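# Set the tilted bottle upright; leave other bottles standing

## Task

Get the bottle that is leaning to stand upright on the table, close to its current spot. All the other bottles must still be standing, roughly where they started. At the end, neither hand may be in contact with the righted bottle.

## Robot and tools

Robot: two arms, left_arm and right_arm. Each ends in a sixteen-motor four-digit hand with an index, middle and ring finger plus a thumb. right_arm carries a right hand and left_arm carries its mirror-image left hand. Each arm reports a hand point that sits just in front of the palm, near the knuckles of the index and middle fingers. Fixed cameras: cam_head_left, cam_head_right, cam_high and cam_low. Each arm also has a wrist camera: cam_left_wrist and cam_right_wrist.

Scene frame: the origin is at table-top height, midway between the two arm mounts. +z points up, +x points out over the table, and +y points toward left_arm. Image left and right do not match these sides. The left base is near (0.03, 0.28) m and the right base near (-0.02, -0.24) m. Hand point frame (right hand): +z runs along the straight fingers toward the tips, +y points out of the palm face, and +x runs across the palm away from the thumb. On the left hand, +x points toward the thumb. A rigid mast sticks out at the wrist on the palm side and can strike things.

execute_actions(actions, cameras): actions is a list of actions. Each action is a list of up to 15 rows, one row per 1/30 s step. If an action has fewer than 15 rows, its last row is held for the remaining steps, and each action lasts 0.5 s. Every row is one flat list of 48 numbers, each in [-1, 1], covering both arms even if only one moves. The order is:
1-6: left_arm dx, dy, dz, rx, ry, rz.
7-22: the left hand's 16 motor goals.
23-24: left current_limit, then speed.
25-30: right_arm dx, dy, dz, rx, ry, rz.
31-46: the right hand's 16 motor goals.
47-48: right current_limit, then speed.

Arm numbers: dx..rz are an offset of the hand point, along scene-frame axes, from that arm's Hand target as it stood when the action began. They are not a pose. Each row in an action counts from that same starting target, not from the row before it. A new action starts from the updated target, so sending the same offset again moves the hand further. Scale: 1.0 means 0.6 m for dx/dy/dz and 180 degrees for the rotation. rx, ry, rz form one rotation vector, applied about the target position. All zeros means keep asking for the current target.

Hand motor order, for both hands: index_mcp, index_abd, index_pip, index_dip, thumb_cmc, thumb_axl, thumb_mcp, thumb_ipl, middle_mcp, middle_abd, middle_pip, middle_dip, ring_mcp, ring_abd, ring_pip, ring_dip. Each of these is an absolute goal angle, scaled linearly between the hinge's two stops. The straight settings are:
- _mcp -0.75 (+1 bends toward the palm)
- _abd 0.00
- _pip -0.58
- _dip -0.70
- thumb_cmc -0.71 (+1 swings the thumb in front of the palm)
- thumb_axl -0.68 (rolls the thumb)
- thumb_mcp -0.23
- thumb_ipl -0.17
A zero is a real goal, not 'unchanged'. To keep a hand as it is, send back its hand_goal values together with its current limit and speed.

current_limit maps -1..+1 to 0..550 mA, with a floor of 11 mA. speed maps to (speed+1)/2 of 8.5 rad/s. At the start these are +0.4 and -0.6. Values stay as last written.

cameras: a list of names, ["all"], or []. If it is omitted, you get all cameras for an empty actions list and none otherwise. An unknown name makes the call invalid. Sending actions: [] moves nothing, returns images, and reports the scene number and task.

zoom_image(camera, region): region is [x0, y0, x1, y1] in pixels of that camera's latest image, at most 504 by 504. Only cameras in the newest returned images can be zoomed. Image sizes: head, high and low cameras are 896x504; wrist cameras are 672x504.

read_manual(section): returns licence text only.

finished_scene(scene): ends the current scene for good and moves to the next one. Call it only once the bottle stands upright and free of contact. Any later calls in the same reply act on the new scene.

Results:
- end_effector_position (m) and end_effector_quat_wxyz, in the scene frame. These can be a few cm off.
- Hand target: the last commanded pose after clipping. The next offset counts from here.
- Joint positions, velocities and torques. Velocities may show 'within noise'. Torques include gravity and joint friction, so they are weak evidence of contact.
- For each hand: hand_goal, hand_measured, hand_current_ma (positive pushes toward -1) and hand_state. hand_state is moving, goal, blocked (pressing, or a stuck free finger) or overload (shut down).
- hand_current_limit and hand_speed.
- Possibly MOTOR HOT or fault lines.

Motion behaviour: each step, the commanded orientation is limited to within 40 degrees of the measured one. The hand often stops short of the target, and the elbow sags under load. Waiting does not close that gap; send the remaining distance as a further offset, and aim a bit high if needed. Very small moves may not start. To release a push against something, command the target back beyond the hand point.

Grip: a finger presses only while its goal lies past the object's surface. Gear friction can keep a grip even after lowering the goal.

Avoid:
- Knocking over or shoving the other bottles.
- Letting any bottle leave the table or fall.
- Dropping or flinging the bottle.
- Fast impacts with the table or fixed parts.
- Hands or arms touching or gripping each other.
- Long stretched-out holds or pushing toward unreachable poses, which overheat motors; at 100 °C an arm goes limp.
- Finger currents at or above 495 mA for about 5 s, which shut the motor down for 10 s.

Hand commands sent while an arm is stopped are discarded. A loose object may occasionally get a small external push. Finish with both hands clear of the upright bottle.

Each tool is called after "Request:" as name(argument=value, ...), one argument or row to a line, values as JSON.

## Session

Request:
execute_actions(
  actions=[],
)

Request:
zoom_image(
  camera="cam_head_left",
  region=[180, 130, 480, 370],
)

Request:
zoom_image(
  camera="cam_head_left",
  region=[460, 130, 760, 370],
)

Request:
zoom_image(
  camera="cam_head_right",
  region=[230, 130, 530, 370],
)

Request:
zoom_image(
  camera="cam_head_right",
  region=[510, 130, 810, 370],
)

Request:
zoom_image(
  camera="cam_high",
  region=[100, 80, 400, 400],
)

Request:
zoom_image(
  camera="cam_high",
  region=[380, 50, 680, 370],
)

Scene clock: 0.00 s.
left_arm: end_effector_position=(+0.0116, +0.6850, +0.2697) hand_goal=(-0.754, +0.000, -0.576, -0.696, -0.714, -0.678, -0.226, -0.168, -0.754, +0.000, -0.576, -0.696, -0.754, +0.000, -0.576, -0.696) hand_measured=(-0.754, +0.000, -0.576, -0.696, -0.714, -0.678, -0.226, -0.168, -0.754, +0.000, -0.576, -0.696, -0.754, +0.000, -0.576, -0.696) hand_current_ma=(+0, +0, +0, +0, +0, +0, +0, +0, +0, +0, +0, +0, +0, +0, +0, +0) hand_state=(goal, goal, goal, goal, goal, overload, goal, goal, goal, goal, goal, goal, goal, goal, goal, goal) hand_current_limit=0.40 hand_speed=-0.60 end_effector_quat_wxyz=(-0.278, +0.488, +0.574, +0.596) | right_arm: end_effector_position=(+0.0009, -0.5353, +0.2290) hand_goal=(-0.754, +0.000, -0.576, -0.696, -0.714, -0.678, -0.226, -0.168, -0.754, +0.000, -0.576, -0.696, -0.754, +0.000, -0.576, -0.696) hand_measured=(-0.754, +0.000, -0.576, -0.696, -0.714, -0.678, -0.226, -0.168, -0.754, +0.000, -0.576, -0.696, -0.754, +0.000, -0.576, -0.696) hand_current_ma=(+0, +0, +0, +0, +0, +0, +0, +0, +0, +0, +0, +0, +0, +0, +0, +0) hand_state=(goal, goal, goal, goal, goal, goal, goal, goal, goal, goal, goal, goal, goal, goal, goal, goal) hand_current_limit=0.40 hand_speed=-0.60 end_effector_quat_wxyz=(+0.087, +0.725, -0.606, +0.316)
Joint positions: left_arm=[2.039 1.136 0.399 0.55 0.748 1.269] | right_arm=[-1.391 0.725 0.737 -0.952 -0.236 1.689]
Joint velocities: within noise
Joint torques (N m): no reading
Heat: left arm: hottest elbow 37 °C; right arm: hottest shoulder 32 °C.
Hand target: left_arm +0.0090, +0.6900, +0.2818; -0.289, +0.488, +0.564, +0.600 | right_arm +0.0025, -0.5423, +0.2442; +0.096, +0.722, -0.601, +0.328
camera_calibration:
cam_left_wrist: T_world_to_cam=[[-0.268615, -0.0861717, -0.959385, 0.287782], [-0.826777, -0.490428, 0.275536, 0.22383], [-0.494253, 0.867211, 0.0604915, -0.480763], [0, 0, 0, 1]] pos_world=[0.0247413, 0.551494, 0.243502]
cam_right_wrist: T_world_to_cam=[[-0.67079, 0.494916, -0.552357, 0.42104], [0.248199, 0.851631, 0.461652, 0.306642], [0.698883, 0.172578, -0.694103, 0.372903], [0, 0, 0, 1]] pos_world=[-0.054294, -0.533881, 0.349835]

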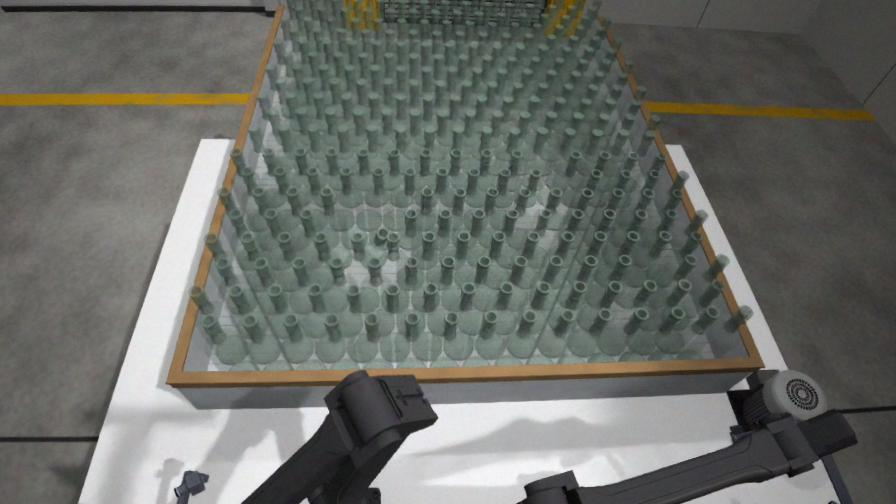

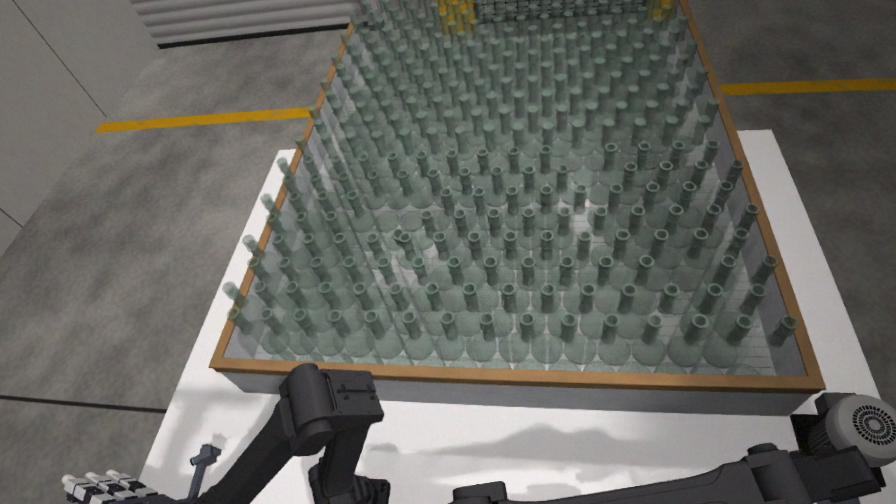

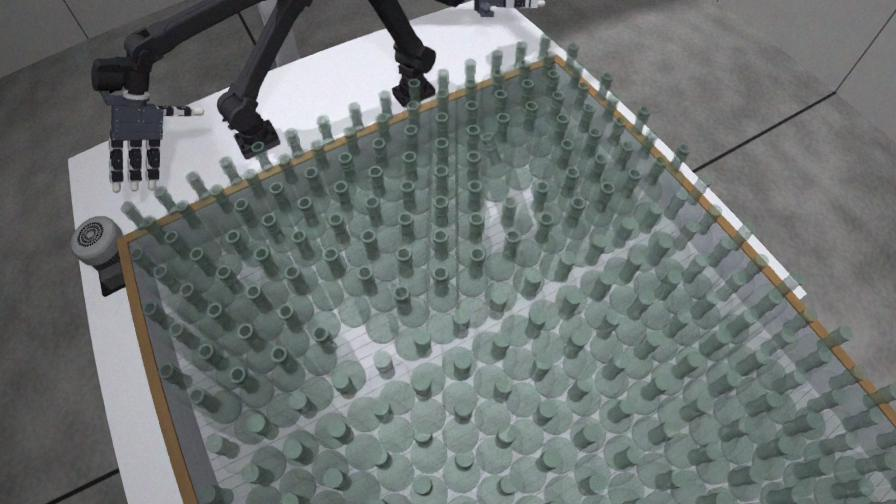

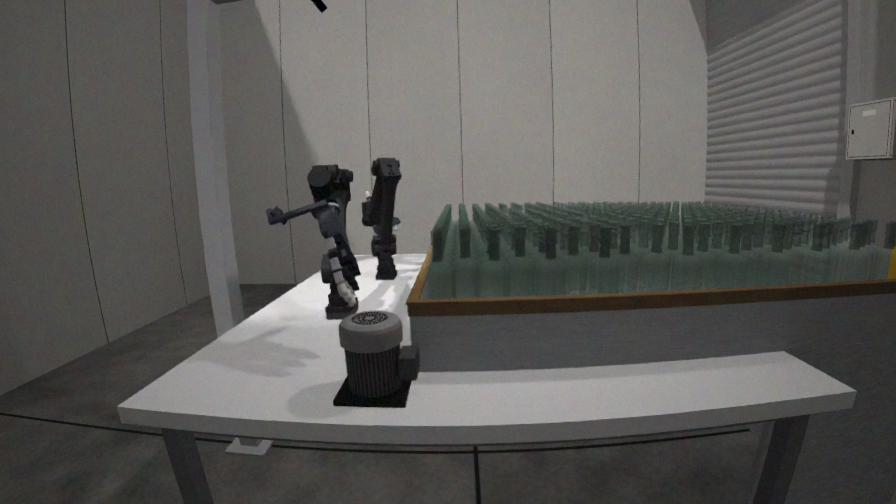

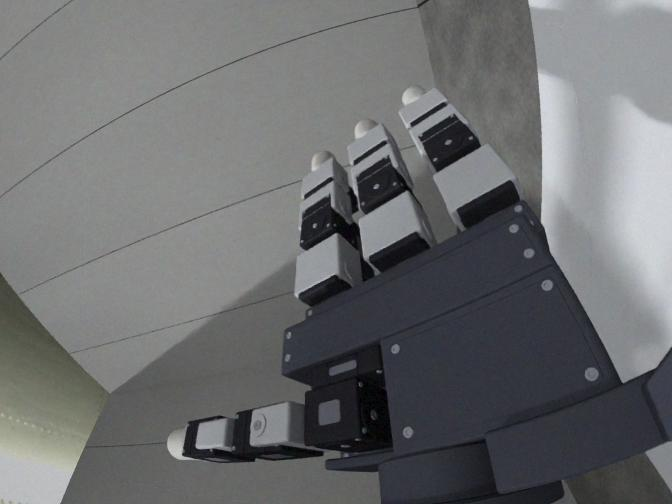

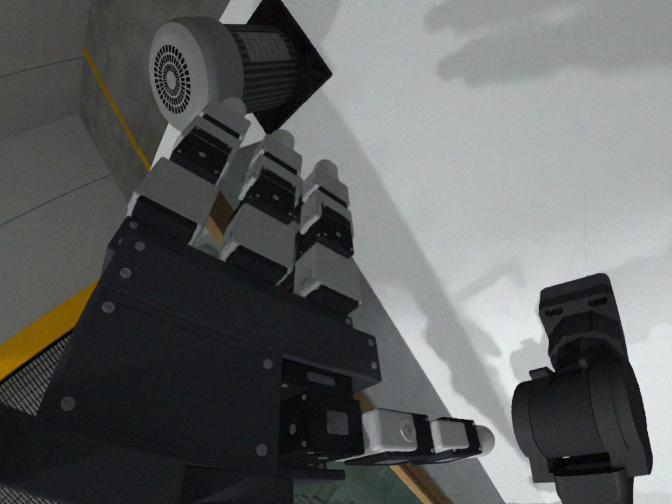

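Scaled by 1.680 from the camera's 896x504 image, which has a finer 1280x720 frame.

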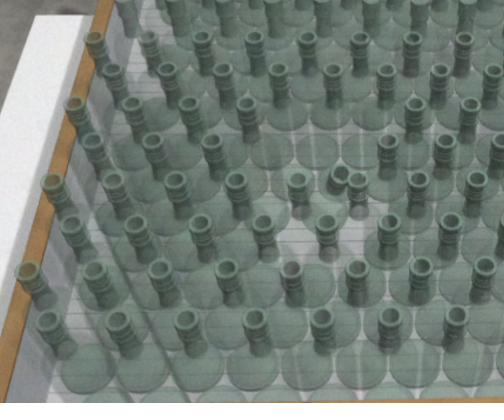

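Scaled by 1.680 from the camera's 896x504 image, which has a finer 1280x720 frame.

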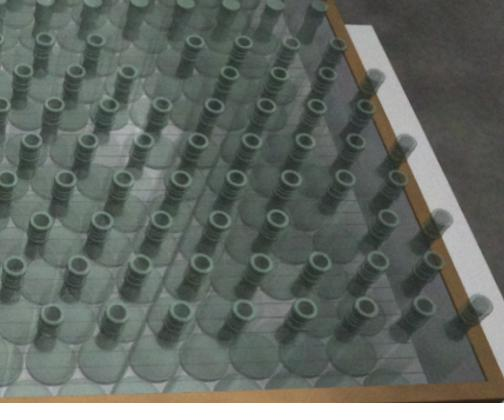

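Scaled by 1.680 from the camera's 896x504 image, which has a finer 1280x720 frame.

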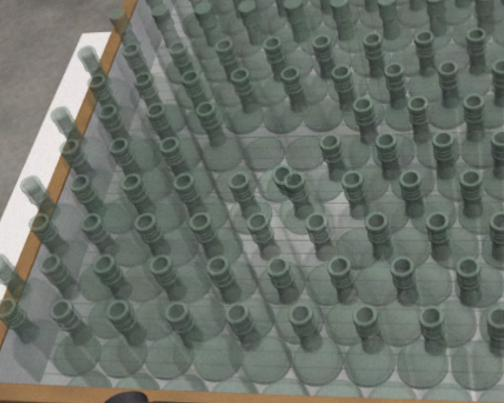

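Scaled by 1.680 from the camera's 896x504 image, which has a finer 1280x720 frame.

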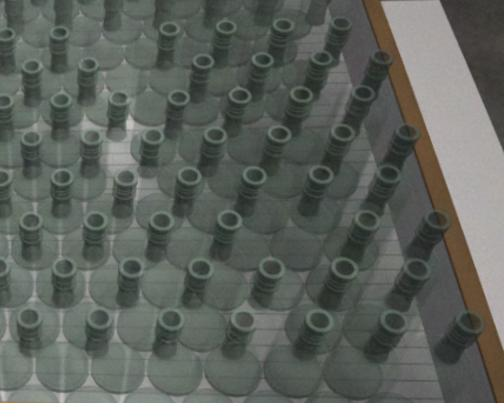

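Scaled by 1.575 from the camera's 896x504 image, which has a finer 1280x720 frame.

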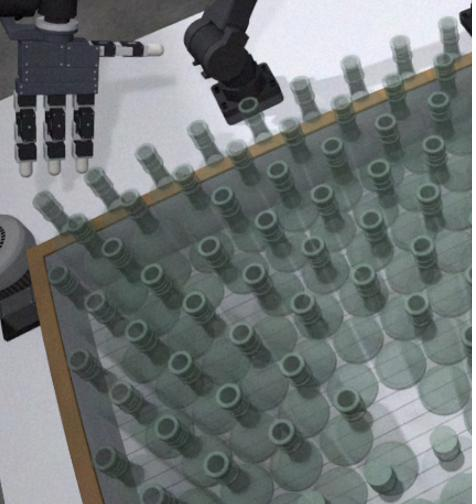

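Scaled by 1.575 from the camera's 896x504 image, which has a finer 1280x720 frame.

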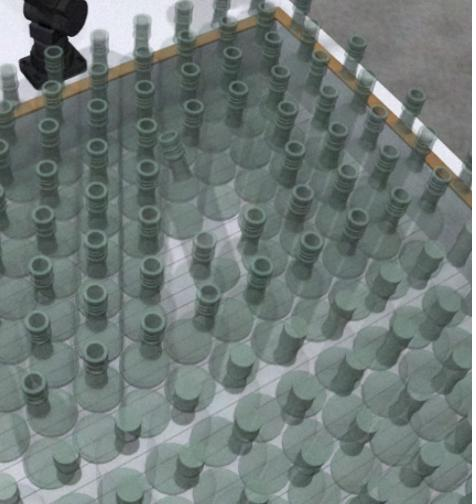

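Request:
zoom_image(
  camera="cam_head_left",
  region=[330, 200, 440, 290],
)

Request:
zoom_image(
  camera="cam_head_right",
  region=[350, 200, 460, 290],
)

Request:
zoom_image(
  camera="cam_high",
  region=[440, 90, 560, 220],
)

Scaled by 4.582 from the camera's 896x504 image, which has a finer 1280x720 frame.

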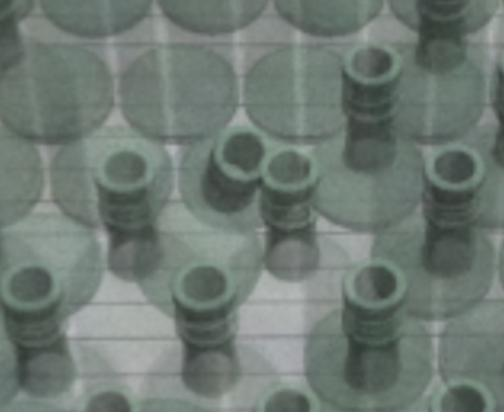

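Scaled by 4.582 from the camera's 896x504 image, which has a finer 1280x720 frame.

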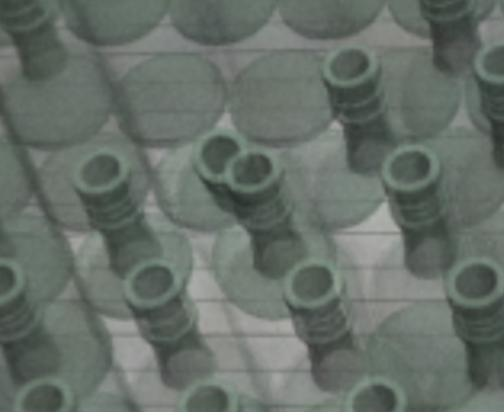

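Scaled by 3.877 from the camera's 896x504 image, which has a finer 1280x720 frame.

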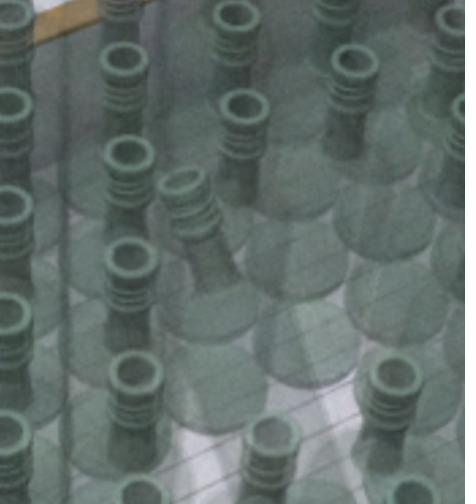

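Request:
execute_actions(
  actions=[
    [[0.085,0,0.197,-0.077,-0.013,-0.041,-0.98,0,-0.58,-0.7,-0.71,-0.68,-0.23,-0.17,0.35,0,0.6,0.1,0.35,0,0.6,0.1,0.4,-0.6,0,0,0,0,0,0,-0.75,0,-0.58,-0.7,-0.71,-0.68,-0.23,-0.17,-0.75,0,-0.58,-0.7,-0.75,0,-0.58,-0.7,0.4,-0.6]],
    [[0.2,-0.117,0.133,-0.077,-0.013,-0.041,-0.98,0,-0.58,-0.7,-0.71,-0.68,-0.23,-0.17,0.35,0,0.6,0.1,0.35,0,0.6,0.1,0.4,-0.6,0,0,0,0,0,0,-0.75,0,-0.58,-0.7,-0.71,-0.68,-0.23,-0.17,-0.75,0,-0.58,-0.7,-0.75,0,-0.58,-0.7,0.4,-0.6]],
    [[0.2,-0.2,0.033,-0.077,-0.013,-0.041,-0.98,0,-0.58,-0.7,-0.71,-0.68,-0.23,-0.17,0.35,0,0.6,0.1,0.35,0,0.6,0.1,0.4,-0.6,0,0,0,0,0,0,-0.75,0,-0.58,-0.7,-0.71,-0.68,-0.23,-0.17,-0.75,0,-0.58,-0.7,-0.75,0,-0.58,-0.7,0.4,-0.6]],
    [[0.167,-0.217,0,-0.077,-0.013,-0.041,-0.98,0,-0.58,-0.7,-0.71,-0.68,-0.23,-0.17,0.35,0,0.6,0.1,0.35,0,0.6,0.1,0.4,-0.6,0,0,0,0,0,0,-0.75,0,-0.58,-0.7,-0.71,-0.68,-0.23,-0.17,-0.75,0,-0.58,-0.7,-0.75,0,-0.58,-0.7,0.4,-0.6]],
    [[0.117,-0.167,-0.008,-0.075,-0.014,-0.043,-0.98,0,-0.58,-0.7,-0.71,-0.68,-0.23,-0.17,0.35,0,0.6,0.1,0.35,0,0.6,0.1,0.4,-0.6,0,0,0,0,0,0,-0.75,0,-0.58,-0.7,-0.71,-0.68,-0.23,-0.17,-0.75,0,-0.58,-0.7,-0.75,0,-0.58,-0.7,0.4,-0.6]],
    [[0.055,-0.097,-0.013,0,0,0,-0.98,0,-0.58,-0.7,-0.71,-0.68,-0.23,-0.17,0.35,0,0.6,0.1,0.35,0,0.6,0.1,0.4,-0.6,0,0,0,0,0,0,-0.75,0,-0.58,-0.7,-0.71,-0.68,-0.23,-0.17,-0.75,0,-0.58,-0.7,-0.75,0,-0.58,-0.7,0.4,-0.6]],
  ],
  cameras=["cam_head_left","cam_head_right","cam_high"],
)

Request:
zoom_image(
  camera="cam_high",
  region=[440, 80, 560, 210],
)

Scene clock: 147.60 s.
left_arm: end_effector_position=(+0.1742, +0.6056, +0.4647) hand_goal=(-0.980, +0.000, -0.580, -0.700, -0.710, -0.680, -0.230, -0.170, +0.350, +0.000, +0.600, +0.100, +0.350, +0.000, +0.600, +0.100) hand_measured=(-0.984, +0.002, -0.580, -0.698, -0.716, -0.678, -0.228, -0.168, +0.342, +0.002, +0.598, +0.098, +0.344, +0.002, +0.598, +0.098) hand_current_ma=(-2, +1, +0, +1, -4, +0, +1, +1, -5, +1, -1, -1, -4, +1, +0, -1) hand_state=(goal, goal, goal, goal, goal, overload, goal, goal, goal, goal, goal, goal, goal, goal, goal, goal) hand_current_limit=0.40 hand_speed=-0.60 end_effector_quat_wxyz=(-0.072, +0.585, +0.623, +0.514) | right_arm: end_effector_position=(+0.0009, -0.5353, +0.2290) hand_goal=(-0.750, +0.000, -0.580, -0.700, -0.710, -0.680, -0.230, -0.170, -0.750, +0.000, -0.580, -0.700, -0.750, +0.000, -0.580, -0.700) hand_measured=(-0.750, +0.000, -0.576, -0.698, -0.710, -0.678, -0.224, -0.168, -0.750, +0.000, -0.576, -0.698, -0.750, +0.000, -0.576, -0.696) hand_current_ma=(+1, +0, +2, +2, +0, +2, +7, +2, +1, +0, +3, +2, +0, +0, +3, +2) hand_state=(goal, goal, goal, goal, goal, goal, goal, goal, goal, goal, goal, goal, goal, goal, goal, goal) hand_current_limit=0.40 hand_speed=-0.60 end_effector_quat_wxyz=(+0.087, +0.725, -0.606, +0.316)
Joint positions: left_arm=[1.582 0.675 0.93 -0.832 0.566 1.23] | right_arm=[-1.391 0.725 0.737 -0.952 -0.236 1.689]
Joint torques (N m): left_arm=[1.73 -1.85 10.67 2.07 0.43 -0.09] | right_arm=[-0.21 -0.73 12.85 1.94 -0.16 0.02]
Heat: left arm: hottest elbow 45 °C; right arm: hottest elbow 46 °C.
Hand target: left_arm +0.1742, +0.6054, +0.4670; -0.073, +0.585, +0.621, +0.516 (last step not sent: back at the drive's target) | right_arm +0.0025, -0.5423, +0.2442; +0.096, +0.722, -0.601, +0.328
Off the commanded pose: left_arm 0.067 m, 0 deg | right_arm 0.017 m, 2 deg.
pose unreachable (left arm): on one or more control steps of this call, first in action 2 (counted from 0), this arm could not follow its commanded pose, so it was not sent that pose on those steps. It may still have moved: this result reports where it is.
cause: moving toward the commanded pose would bring a part of the arm too close to another arm (a part of this arm just beyond joint 2 (shoulder) and a part of the right arm just beyond its joint 2 (shoulder), 47 mm apart when this arm was first held).
Images, in order (width x height): cam_head_left 896x504, cam_head_right 896x504, cam_high 896x504.

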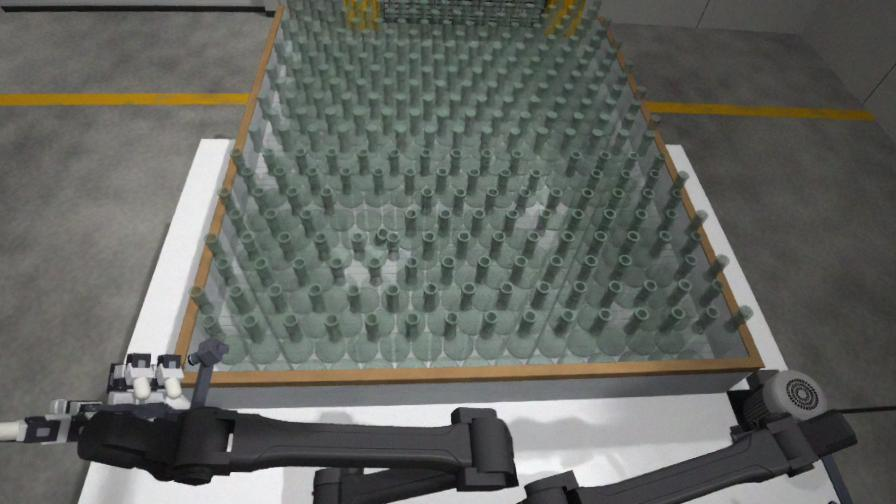

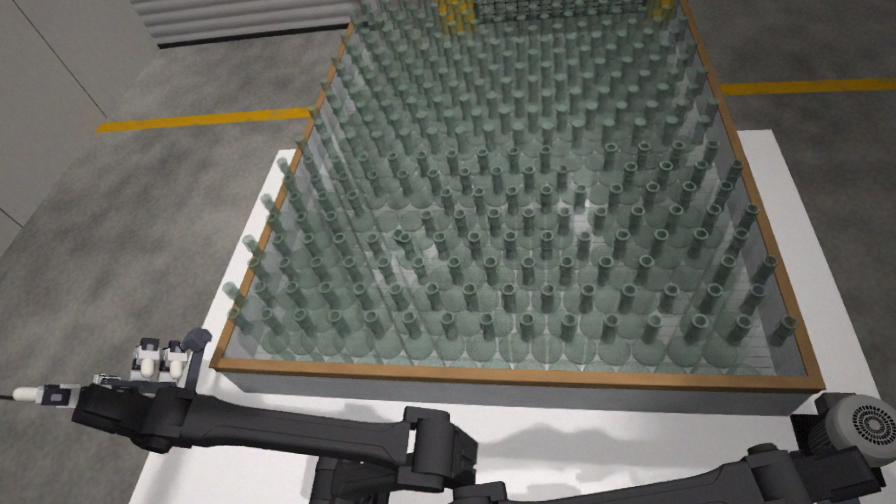

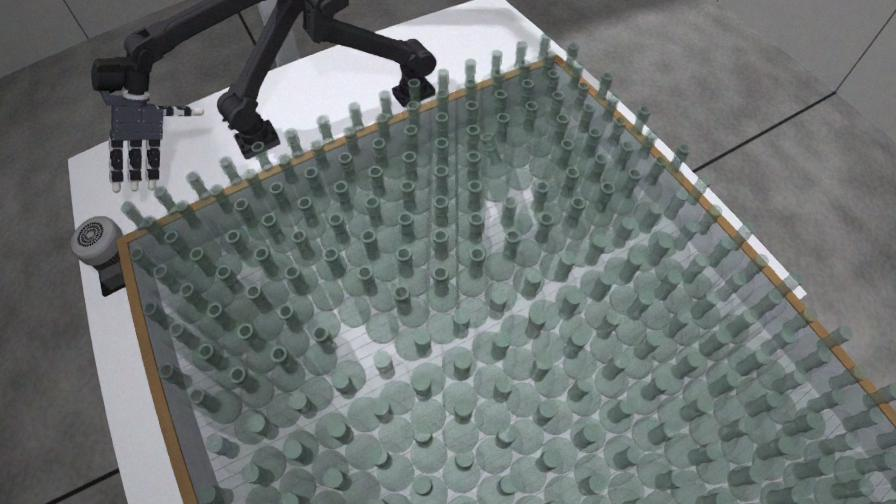

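Scaled by 3.877 from the camera's 896x504 image, which has a finer 1280x720 frame.

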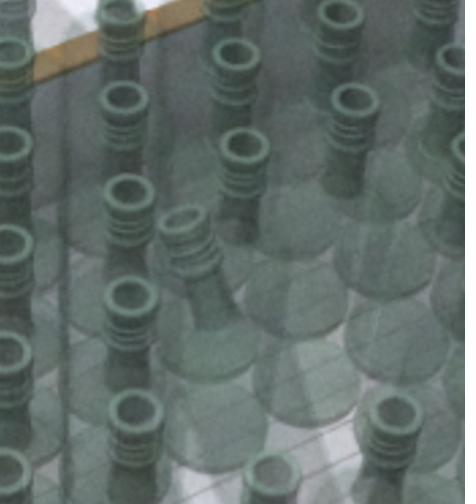

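Request:
execute_actions(
  actions=[
    [[0.26,0.025,0.005,0,0,0,-0.98,0,-0.58,-0.7,-0.71,-0.68,-0.23,-0.17,0.35,0,0.6,0.1,0.35,0,0.6,0.1,0.4,-0.6,0,-0.1,0.08,0,0,0,-0.75,0,-0.58,-0.7,-0.71,-0.68,-0.23,-0.17,-0.75,0,-0.58,-0.7,-0.75,0,-0.58,-0.7,0.4,-0.6]],
    [[0.167,-0.2,0.017,-0.0614,-0.0088,-0.0313,-0.98,0,-0.58,-0.7,-0.71,-0.68,-0.23,-0.17,0.35,0,0.6,0.1,0.35,0,0.6,0.1,0.4,-0.6,0,-0.1,0.02,0,0,0,-0.75,0,-0.58,-0.7,-0.71,-0.68,-0.23,-0.17,-0.75,0,-0.58,-0.7,-0.75,0,-0.58,-0.7,0.4,-0.6]],
    [[0.117,-0.2,0.017,-0.0614,-0.0088,-0.0313,-0.98,0,-0.58,-0.7,-0.71,-0.68,-0.23,-0.17,0.35,0,0.6,0.1,0.35,0,0.6,0.1,0.4,-0.6,0,0,0,0,0,0,-0.75,0,-0.58,-0.7,-0.71,-0.68,-0.23,-0.17,-0.75,0,-0.58,-0.7,-0.75,0,-0.58,-0.7,0.4,-0.6]],
    [[0.008,-0.15,0,-0.0614,-0.0088,-0.0313,-0.98,0,-0.58,-0.7,-0.71,-0.68,-0.23,-0.17,0.35,0,0.6,0.1,0.35,0,0.6,0.1,0.4,-0.6,0,0,0,0,0,0,-0.75,0,-0.58,-0.7,-0.71,-0.68,-0.23,-0.17,-0.75,0,-0.58,-0.7,-0.75,0,-0.58,-0.7,0.4,-0.6]],
    [[-0.003,-0.13,-0.002,-0.0614,-0.0088,-0.0313,-0.98,0,-0.58,-0.7,-0.71,-0.68,-0.23,-0.17,0.35,0,0.6,0.1,0.35,0,0.6,0.1,0.4,-0.6,0,0,0,0,0,0,-0.75,0,-0.58,-0.7,-0.71,-0.68,-0.23,-0.17,-0.75,0,-0.58,-0.7,-0.75,0,-0.58,-0.7,0.4,-0.6]],
  ],
  cameras=["cam_head_left","cam_head_right","cam_high"],
)

Request:
zoom_image(
  camera="cam_high",
  region=[440, 80, 560, 210],
)

Request:
zoom_image(
  camera="cam_head_right",
  region=[350, 180, 460, 290],
)

Scene clock: 192.17 s.
left_arm: end_effector_position=(+0.4972, +0.2161, +0.4561) hand_goal=(-0.980, +0.000, -0.580, -0.700, -0.710, -0.680, -0.230, -0.170, +0.350, +0.000, +0.600, +0.100, +0.350, +0.000, +0.600, +0.100) hand_measured=(-0.982, -0.002, -0.580, -0.698, -0.716, -0.678, -0.228, -0.168, +0.342, +0.002, +0.598, +0.098, +0.344, +0.002, +0.598, +0.098) hand_current_ma=(-1, +0, +0, +0, -4, +0, +1, +1, -5, +1, -1, -1, -4, +1, +0, -1) hand_state=(goal, goal, goal, goal, goal, overload, goal, goal, goal, goal, goal, goal, goal, goal, goal, goal) hand_current_limit=0.40 hand_speed=-0.60 end_effector_quat_wxyz=(+0.279, +0.668, +0.633, +0.276) | right_arm: end_effector_position=(+0.0031, -0.6426, +0.2720) hand_goal=(-0.750, +0.000, -0.580, -0.700, -0.710, -0.680, -0.230, -0.170, -0.750, +0.000, -0.580, -0.700, -0.750, +0.000, -0.580, -0.700) hand_measured=(-0.748, +0.000, -0.576, -0.698, -0.710, -0.678, -0.224, -0.168, -0.748, +0.000, -0.576, -0.698, -0.748, +0.000, -0.576, -0.696) hand_current_ma=(+1, +0, +2, +2, +0, +2, +7, +2, +1, +0, +3, +2, +1, +0, +3, +2) hand_state=(goal, goal, goal, goal, goal, goal, goal, goal, goal, goal, goal, goal, goal, goal, goal, goal) hand_current_limit=0.40 hand_speed=-0.60 end_effector_quat_wxyz=(+0.074, +0.725, -0.613, +0.304)
Joint positions: left_arm=[-0.302 0.98 1.186 -0.987 -0.177 -0.151] | right_arm=[-1.46 1.069 1.043 -0.964 -0.279 1.637]
Joint torques (N m): left_arm=[0.97 -4.48 15.17 1.7 -0.38 -0.08] | right_arm=[-1.08 -4.89 15.84 1.95 -0.36 -0.12]
Heat: left arm: hottest elbow 43 °C; right arm: hottest elbow 46 °C.
Hand target: left_arm +0.5037, +0.2123, +0.4894; +0.284, +0.649, +0.648, +0.281 | right_arm +0.0025, -0.6621, +0.3040; +0.096, +0.722, -0.601, +0.328
Off the commanded pose: left_arm 0.034 m, 3 deg | right_arm 0.038 m, 4 deg.
led back after a hold (left arm): the arm was led back toward your command in small steps, so it may still be short of it.
pose unreachable (left arm): on one or more control steps of this call, first in action 0 (counted from 0), this arm could not follow its commanded pose, so it was not sent that pose on those steps. It may still have moved: this result reports where it is.
cause: moving toward the commanded pose would bring a part of the arm too close to another arm (a part of this arm just beyond joint 2 (shoulder) and a part of the right arm just beyond its joint 2 (shoulder), 44 mm apart when this arm was first held).
Images, in order (width x height): cam_head_left 896x504, cam_head_right 896x504, cam_high 896x504.

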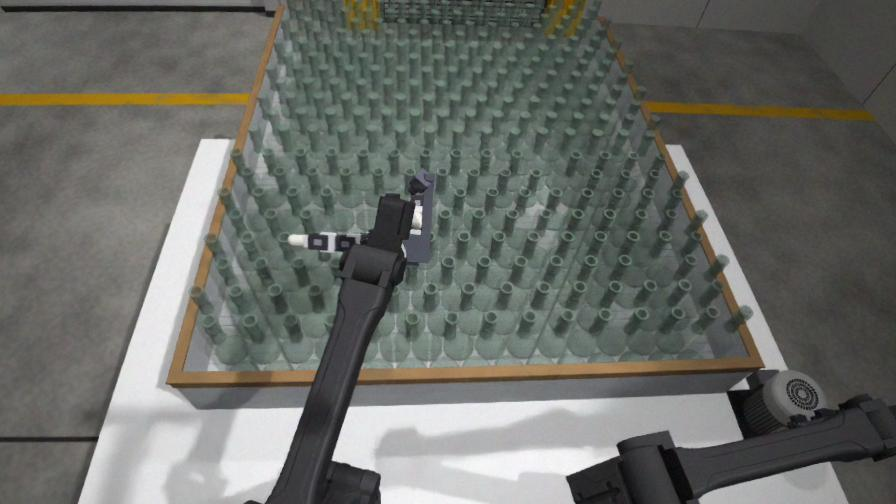

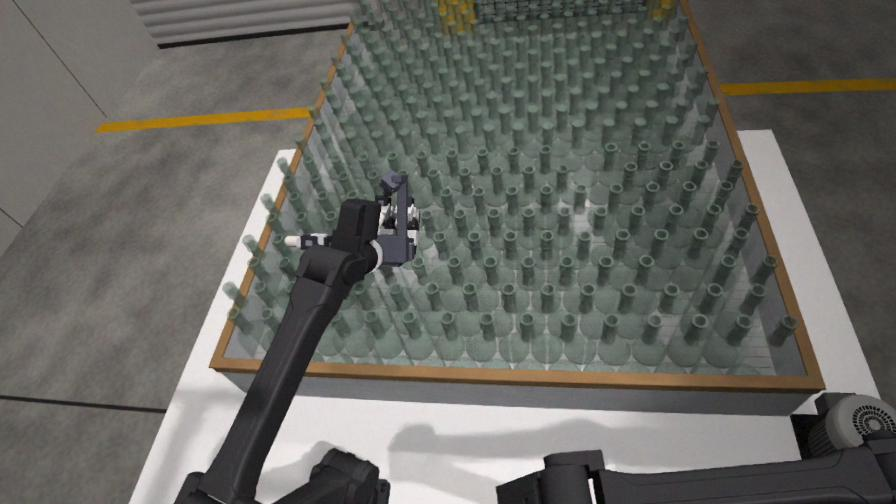

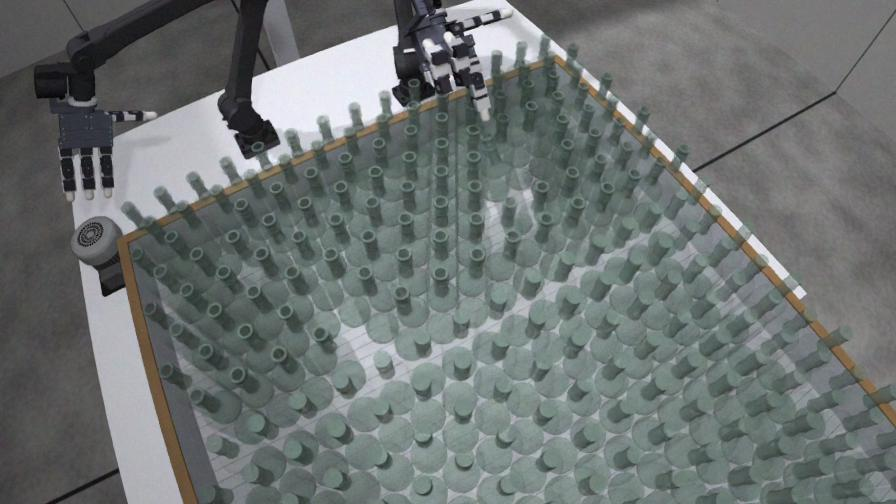

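Scaled by 3.877 from the camera's 896x504 image, which has a finer 1280x720 frame.

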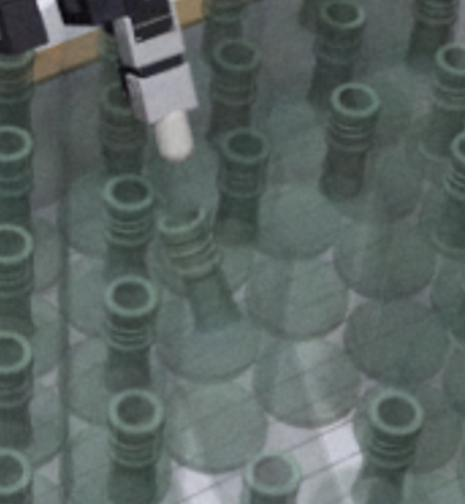

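Scaled by 4.582 from the camera's 896x504 image, which has a finer 1280x720 frame.

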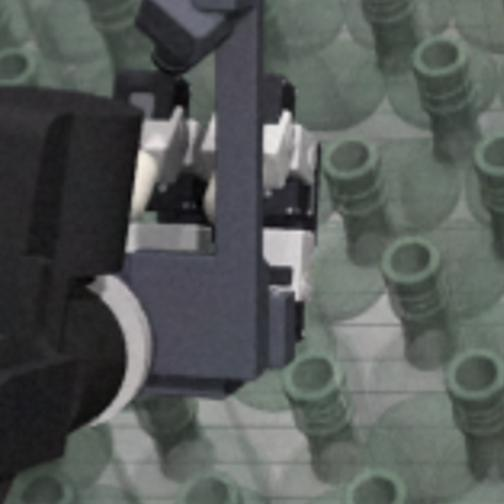

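Request:
execute_actions(
  actions=[
    [[0.03,-0.022,-0.015,0,0,0,-0.98,0,-0.58,-0.7,-0.71,-0.68,-0.23,-0.17,0.35,0,0.6,0.1,0.35,0,0.6,0.1,0.4,-0.6,0,0,0,0,0,0,-0.75,0,-0.58,-0.7,-0.71,-0.68,-0.23,-0.17,-0.75,0,-0.58,-0.7,-0.75,0,-0.58,-0.7,0.4,-0.6]],
  ],
  cameras=["cam_high"],
)

Request:
zoom_image(
  camera="cam_high",
  region=[440, 80, 560, 210],
)

Scene clock: 220.17 s.
left_arm: end_effector_position=(+0.5200, +0.2041, +0.4481) hand_goal=(-0.980, +0.000, -0.580, -0.700, -0.710, -0.680, -0.230, -0.170, +0.350, +0.000, +0.600, +0.100, +0.350, +0.000, +0.600, +0.100) hand_measured=(-0.982, -0.002, -0.580, -0.698, -0.716, -0.678, -0.228, -0.168, +0.342, +0.002, +0.598, +0.098, +0.344, +0.002, +0.598, +0.098) hand_current_ma=(-1, +0, +0, +0, -4, +0, +1, +1, -5, +1, +0, -1, -4, +1, +0, -1) hand_state=(goal, goal, goal, goal, goal, overload, goal, goal, goal, goal, goal, goal, goal, goal, goal, goal) hand_current_limit=0.40 hand_speed=-0.60 end_effector_quat_wxyz=(+0.262, +0.658, +0.651, +0.273) | right_arm: end_effector_position=(+0.0031, -0.6426, +0.2720) hand_goal=(-0.750, +0.000, -0.580, -0.700, -0.710, -0.680, -0.230, -0.170, -0.750, +0.000, -0.580, -0.700, -0.750, +0.000, -0.580, -0.700) hand_measured=(-0.748, +0.000, -0.576, -0.698, -0.710, -0.678, -0.224, -0.168, -0.748, +0.000, -0.576, -0.698, -0.748, +0.000, -0.576, -0.696) hand_current_ma=(+1, +0, +2, +2, +0, +2, +7, +2, +1, +0, +3, +2, +1, +0, +3, +2) hand_state=(goal, goal, goal, goal, goal, goal, goal, goal, goal, goal, goal, goal, goal, goal, goal, goal) hand_current_limit=0.40 hand_speed=-0.60 end_effector_quat_wxyz=(+0.074, +0.725, -0.613, +0.304)
Joint positions: left_arm=[-0.342 1.065 1.239 -0.998 -0.232 -0.218] | right_arm=[-1.46 1.069 1.043 -0.964 -0.279 1.637]
Joint torques (N m): left_arm=[0.26 -6.12 15.17 1.81 -0.43 -0.1] | right_arm=[-1.08 -4.89 15.84 1.95 -0.36 -0.12]
Heat: left arm: hottest elbow 48 °C; right arm: hottest elbow 46 °C.
Hand target: left_arm +0.5217, +0.1991, +0.4804; +0.284, +0.649, +0.648, +0.281 | right_arm +0.0025, -0.6621, +0.3040; +0.096, +0.722, -0.601, +0.328
Off the commanded pose: left_arm 0.033 m, 3 deg | right_arm 0.038 m, 4 deg.
Images, in order (width x height): cam_high 896x504.

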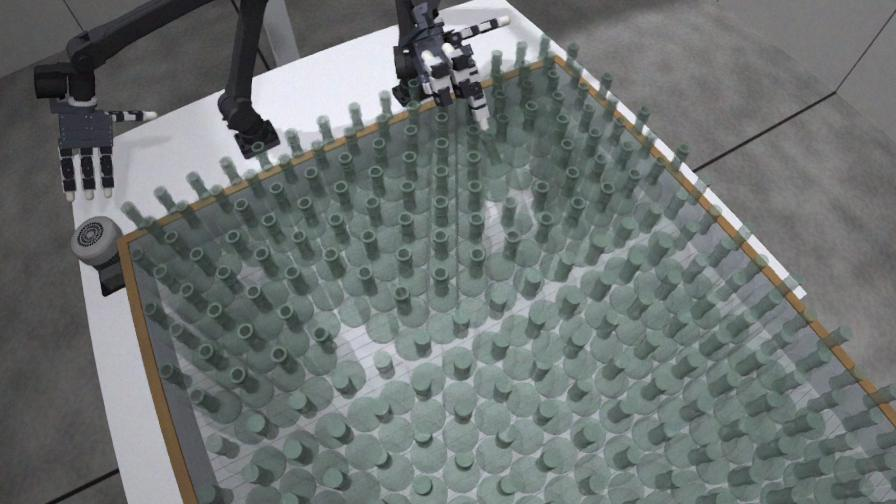

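Scaled by 3.877 from the camera's 896x504 image, which has a finer 1280x720 frame.

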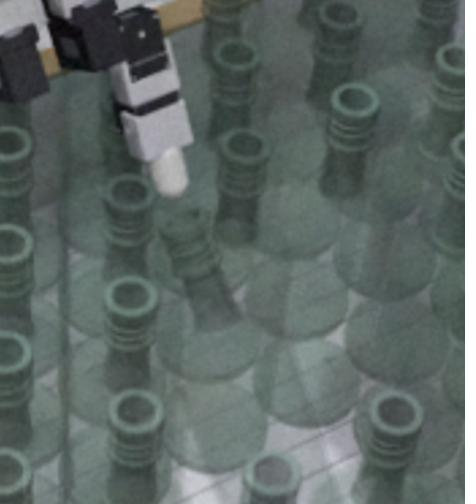

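Request:
execute_actions(
  actions=[
    [[0,0,-0.055,0,0,0,-0.98,0,-0.58,-0.7,-0.71,-0.68,-0.23,-0.17,0.35,0,0.6,0.1,0.35,0,0.6,0.1,0.4,-0.6,0,0,0,0,0,0,-0.75,0,-0.58,-0.7,-0.71,-0.68,-0.23,-0.17,-0.75,0,-0.58,-0.7,-0.75,0,-0.58,-0.7,0.4,-0.6]],
    [[0.015,0,0,0,0,0,-0.98,0,-0.58,-0.7,-0.71,-0.68,-0.23,-0.17,0.35,0,0.6,0.1,0.35,0,0.6,0.1,0.4,-0.6,0,0,0,0,0,0,-0.75,0,-0.58,-0.7,-0.71,-0.68,-0.23,-0.17,-0.75,0,-0.58,-0.7,-0.75,0,-0.58,-0.7,0.4,-0.6]],
  ],
  cameras=["cam_high","cam_head_left"],
)

Request:
zoom_image(
  camera="cam_high",
  region=[440, 80, 560, 210],
)

Request:
zoom_image(
  camera="cam_head_left",
  region=[330, 170, 450, 290],
)

Scene clock: 236.47 s.
left_arm: end_effector_position=(+0.5242, +0.2028, +0.4371) hand_goal=(-0.980, +0.000, -0.580, -0.700, -0.710, -0.680, -0.230, -0.170, +0.350, +0.000, +0.600, +0.100, +0.350, +0.000, +0.600, +0.100) hand_measured=(-0.984, -0.002, -0.580, -0.698, -0.716, -0.678, -0.228, -0.168, +0.342, +0.002, +0.598, +0.098, +0.344, +0.002, +0.598, +0.098) hand_current_ma=(-2, +0, +0, +0, -4, +0, +1, +1, -5, +1, +0, -1, -4, +1, +0, -1) hand_state=(goal, goal, goal, goal, goal, overload, goal, goal, goal, goal, goal, goal, goal, goal, goal, goal) hand_current_limit=0.40 hand_speed=-0.60 end_effector_quat_wxyz=(+0.271, +0.654, +0.650, +0.277) | right_arm: end_effector_position=(+0.0031, -0.6426, +0.2720) hand_goal=(-0.750, +0.000, -0.580, -0.700, -0.710, -0.680, -0.230, -0.170, -0.750, +0.000, -0.580, -0.700, -0.750, +0.000, -0.580, -0.700) hand_measured=(-0.748, +0.000, -0.576, -0.698, -0.710, -0.678, -0.224, -0.168, -0.748, +0.000, -0.576, -0.698, -0.748, +0.000, -0.576, -0.696) hand_current_ma=(+1, +0, +2, +2, +0, +2, +7, +2, +1, +0, +3, +2, +1, +0, +3, +2) hand_state=(goal, goal, goal, goal, goal, goal, goal, goal, goal, goal, goal, goal, goal, goal, goal, goal) hand_current_limit=0.40 hand_speed=-0.60 end_effector_quat_wxyz=(+0.074, +0.725, -0.613, +0.304)
Joint positions: left_arm=[-0.342 1.063 1.196 -0.935 -0.232 -0.22] | right_arm=[-1.46 1.069 1.043 -0.964 -0.279 1.637]
Joint torques (N m): left_arm=[1.73 -5.3 12.25 2.78 -0.18 -0.03] | right_arm=[-1.08 -4.89 15.83 1.94 -0.36 -0.12]
Heat: left arm: hottest elbow 48 °C; right arm: hottest elbow 46 °C.
Hand target: left_arm +0.5306, +0.1991, +0.4476; +0.284, +0.648, +0.648, +0.281 | right_arm +0.0025, -0.6621, +0.3040; +0.096, +0.722, -0.601, +0.328
Off the commanded pose: left_arm 0.013 m, 2 deg | right_arm 0.038 m, 4 deg.
Images, in order (width x height): cam_head_left 896x504, cam_high 896x504.

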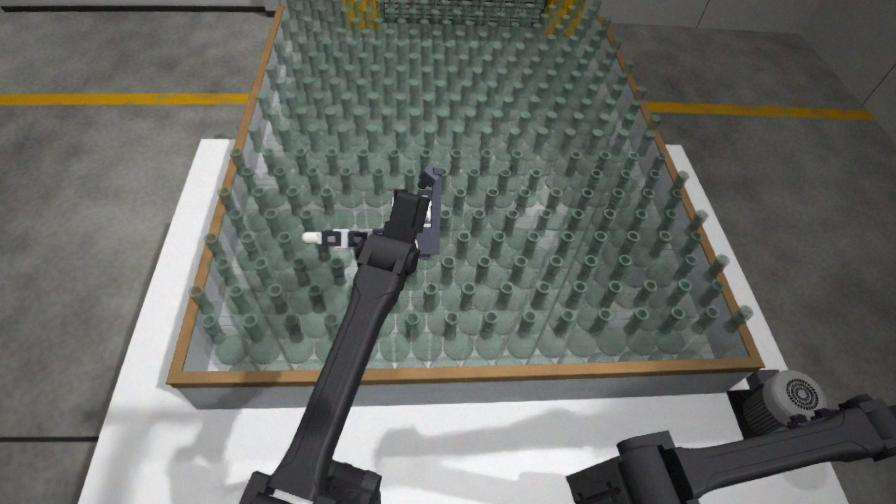

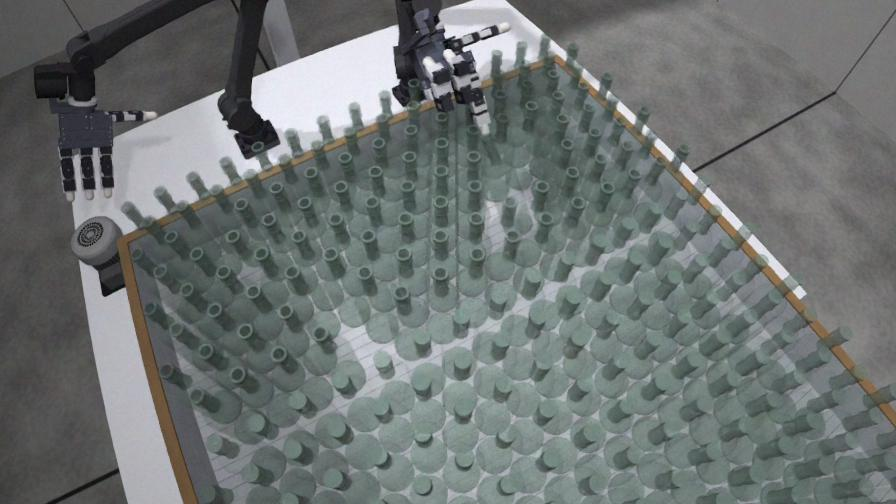

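Scaled by 3.877 from the camera's 896x504 image, which has a finer 1280x720 frame.

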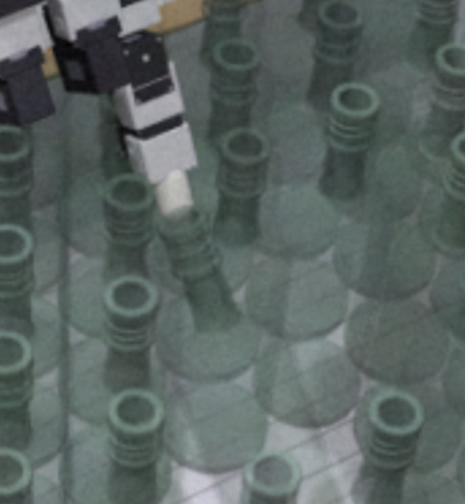

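Scaled by 4.200 from the camera's 896x504 image, which has a finer 1280x720 frame.

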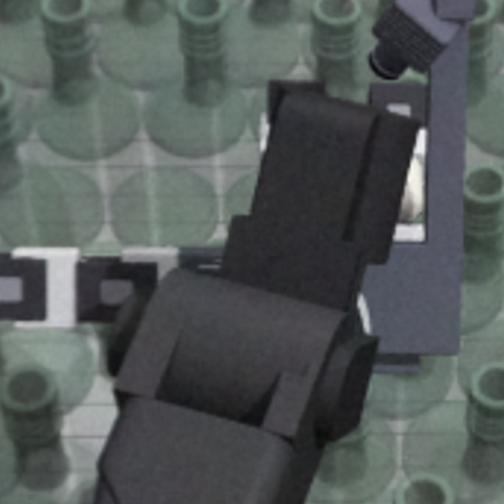

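Request:
execute_actions(
  actions=[
    [[0,0,-0.047,0,0,0,-0.98,0,-0.58,-0.7,-0.71,-0.68,-0.23,-0.17,0.35,0,0.6,0.1,0.35,0,0.6,0.1,0.4,-0.6,0,0,0,0,0,0,-0.75,0,-0.58,-0.7,-0.71,-0.68,-0.23,-0.17,-0.75,0,-0.58,-0.7,-0.75,0,-0.58,-0.7,0.4,-0.6]],
    [[0.025,0,0,0,0,0,-0.98,0,-0.58,-0.7,-0.71,-0.68,-0.23,-0.17,0.35,0,0.6,0.1,0.35,0,0.6,0.1,0.4,-0.6,0,0,0,0,0,0,-0.75,0,-0.58,-0.7,-0.71,-0.68,-0.23,-0.17,-0.75,0,-0.58,-0.7,-0.75,0,-0.58,-0.7,0.4,-0.6]],
  ],
  cameras=["cam_high"],
)

Request:
zoom_image(
  camera="cam_high",
  region=[440, 80, 560, 210],
)

Scene clock: 246.20 s.
left_arm: end_effector_position=(+0.5334, +0.1994, +0.4260) hand_goal=(-0.980, +0.000, -0.580, -0.700, -0.710, -0.680, -0.230, -0.170, +0.350, +0.000, +0.600, +0.100, +0.350, +0.000, +0.600, +0.100) hand_measured=(-0.994, -0.004, -0.582, -0.700, -0.718, -0.678, -0.228, -0.168, +0.342, +0.002, +0.598, +0.098, +0.344, +0.002, +0.600, +0.098) hand_current_ma=(-13, -2, -1, +0, -5, +0, +2, +1, -6, +1, +0, -1, -4, +1, +0, -1) hand_state=(goal, goal, goal, goal, goal, overload, goal, goal, goal, goal, goal, goal, goal, goal, goal, goal) hand_current_limit=0.40 hand_speed=-0.60 end_effector_quat_wxyz=(+0.287, +0.648, +0.644, +0.287) | right_arm: end_effector_position=(+0.0031, -0.6426, +0.2720) hand_goal=(-0.750, +0.000, -0.580, -0.700, -0.710, -0.680, -0.230, -0.170, -0.750, +0.000, -0.580, -0.700, -0.750, +0.000, -0.580, -0.700) hand_measured=(-0.748, +0.000, -0.576, -0.698, -0.710, -0.678, -0.224, -0.168, -0.748, +0.000, -0.576, -0.698, -0.748, +0.000, -0.576, -0.696) hand_current_ma=(+1, +0, +2, +2, +0, +2, +7, +2, +1, +0, +3, +2, +1, +0, +3, +2) hand_state=(goal, goal, goal, goal, goal, goal, goal, goal, goal, goal, goal, goal, goal, goal, goal, goal) hand_current_limit=0.40 hand_speed=-0.60 end_effector_quat_wxyz=(+0.074, +0.725, -0.613, +0.304)
Joint positions: left_arm=[-0.342 1.071 1.148 -0.839 -0.232 -0.213] | right_arm=[-1.46 1.069 1.043 -0.964 -0.279 1.637]
Joint torques (N m): left_arm=[2.67 -3.84 11.59 2.41 0.25 0.03] | right_arm=[-1.08 -4.95 15.84 1.94 -0.36 -0.12]
Heat: left arm: hottest elbow 48 °C; right arm: hottest elbow 47 °C.
Hand target: left_arm +0.5457, +0.1991, +0.4192; +0.284, +0.649, +0.648, +0.281 | right_arm +0.0025, -0.6621, +0.3040; +0.096, +0.722, -0.601, +0.328
Off the commanded pose: left_arm 0.014 m, 1 deg | right_arm 0.038 m, 4 deg.
Images, in order (width x height): cam_high 896x504.

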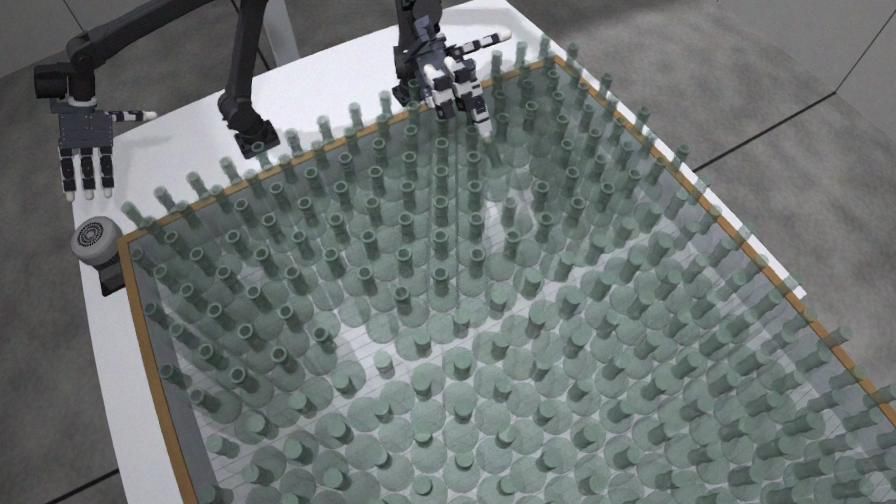

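Scaled by 3.877 from the camera's 896x504 image, which has a finer 1280x720 frame.

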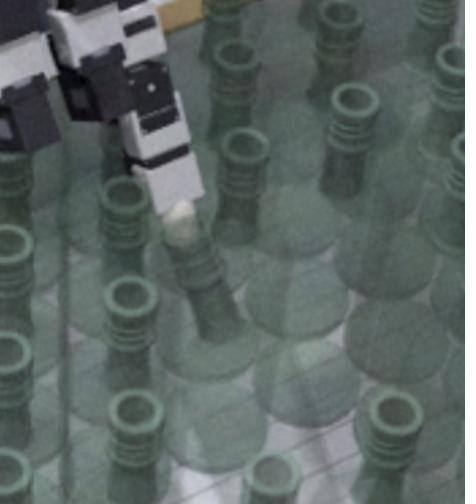

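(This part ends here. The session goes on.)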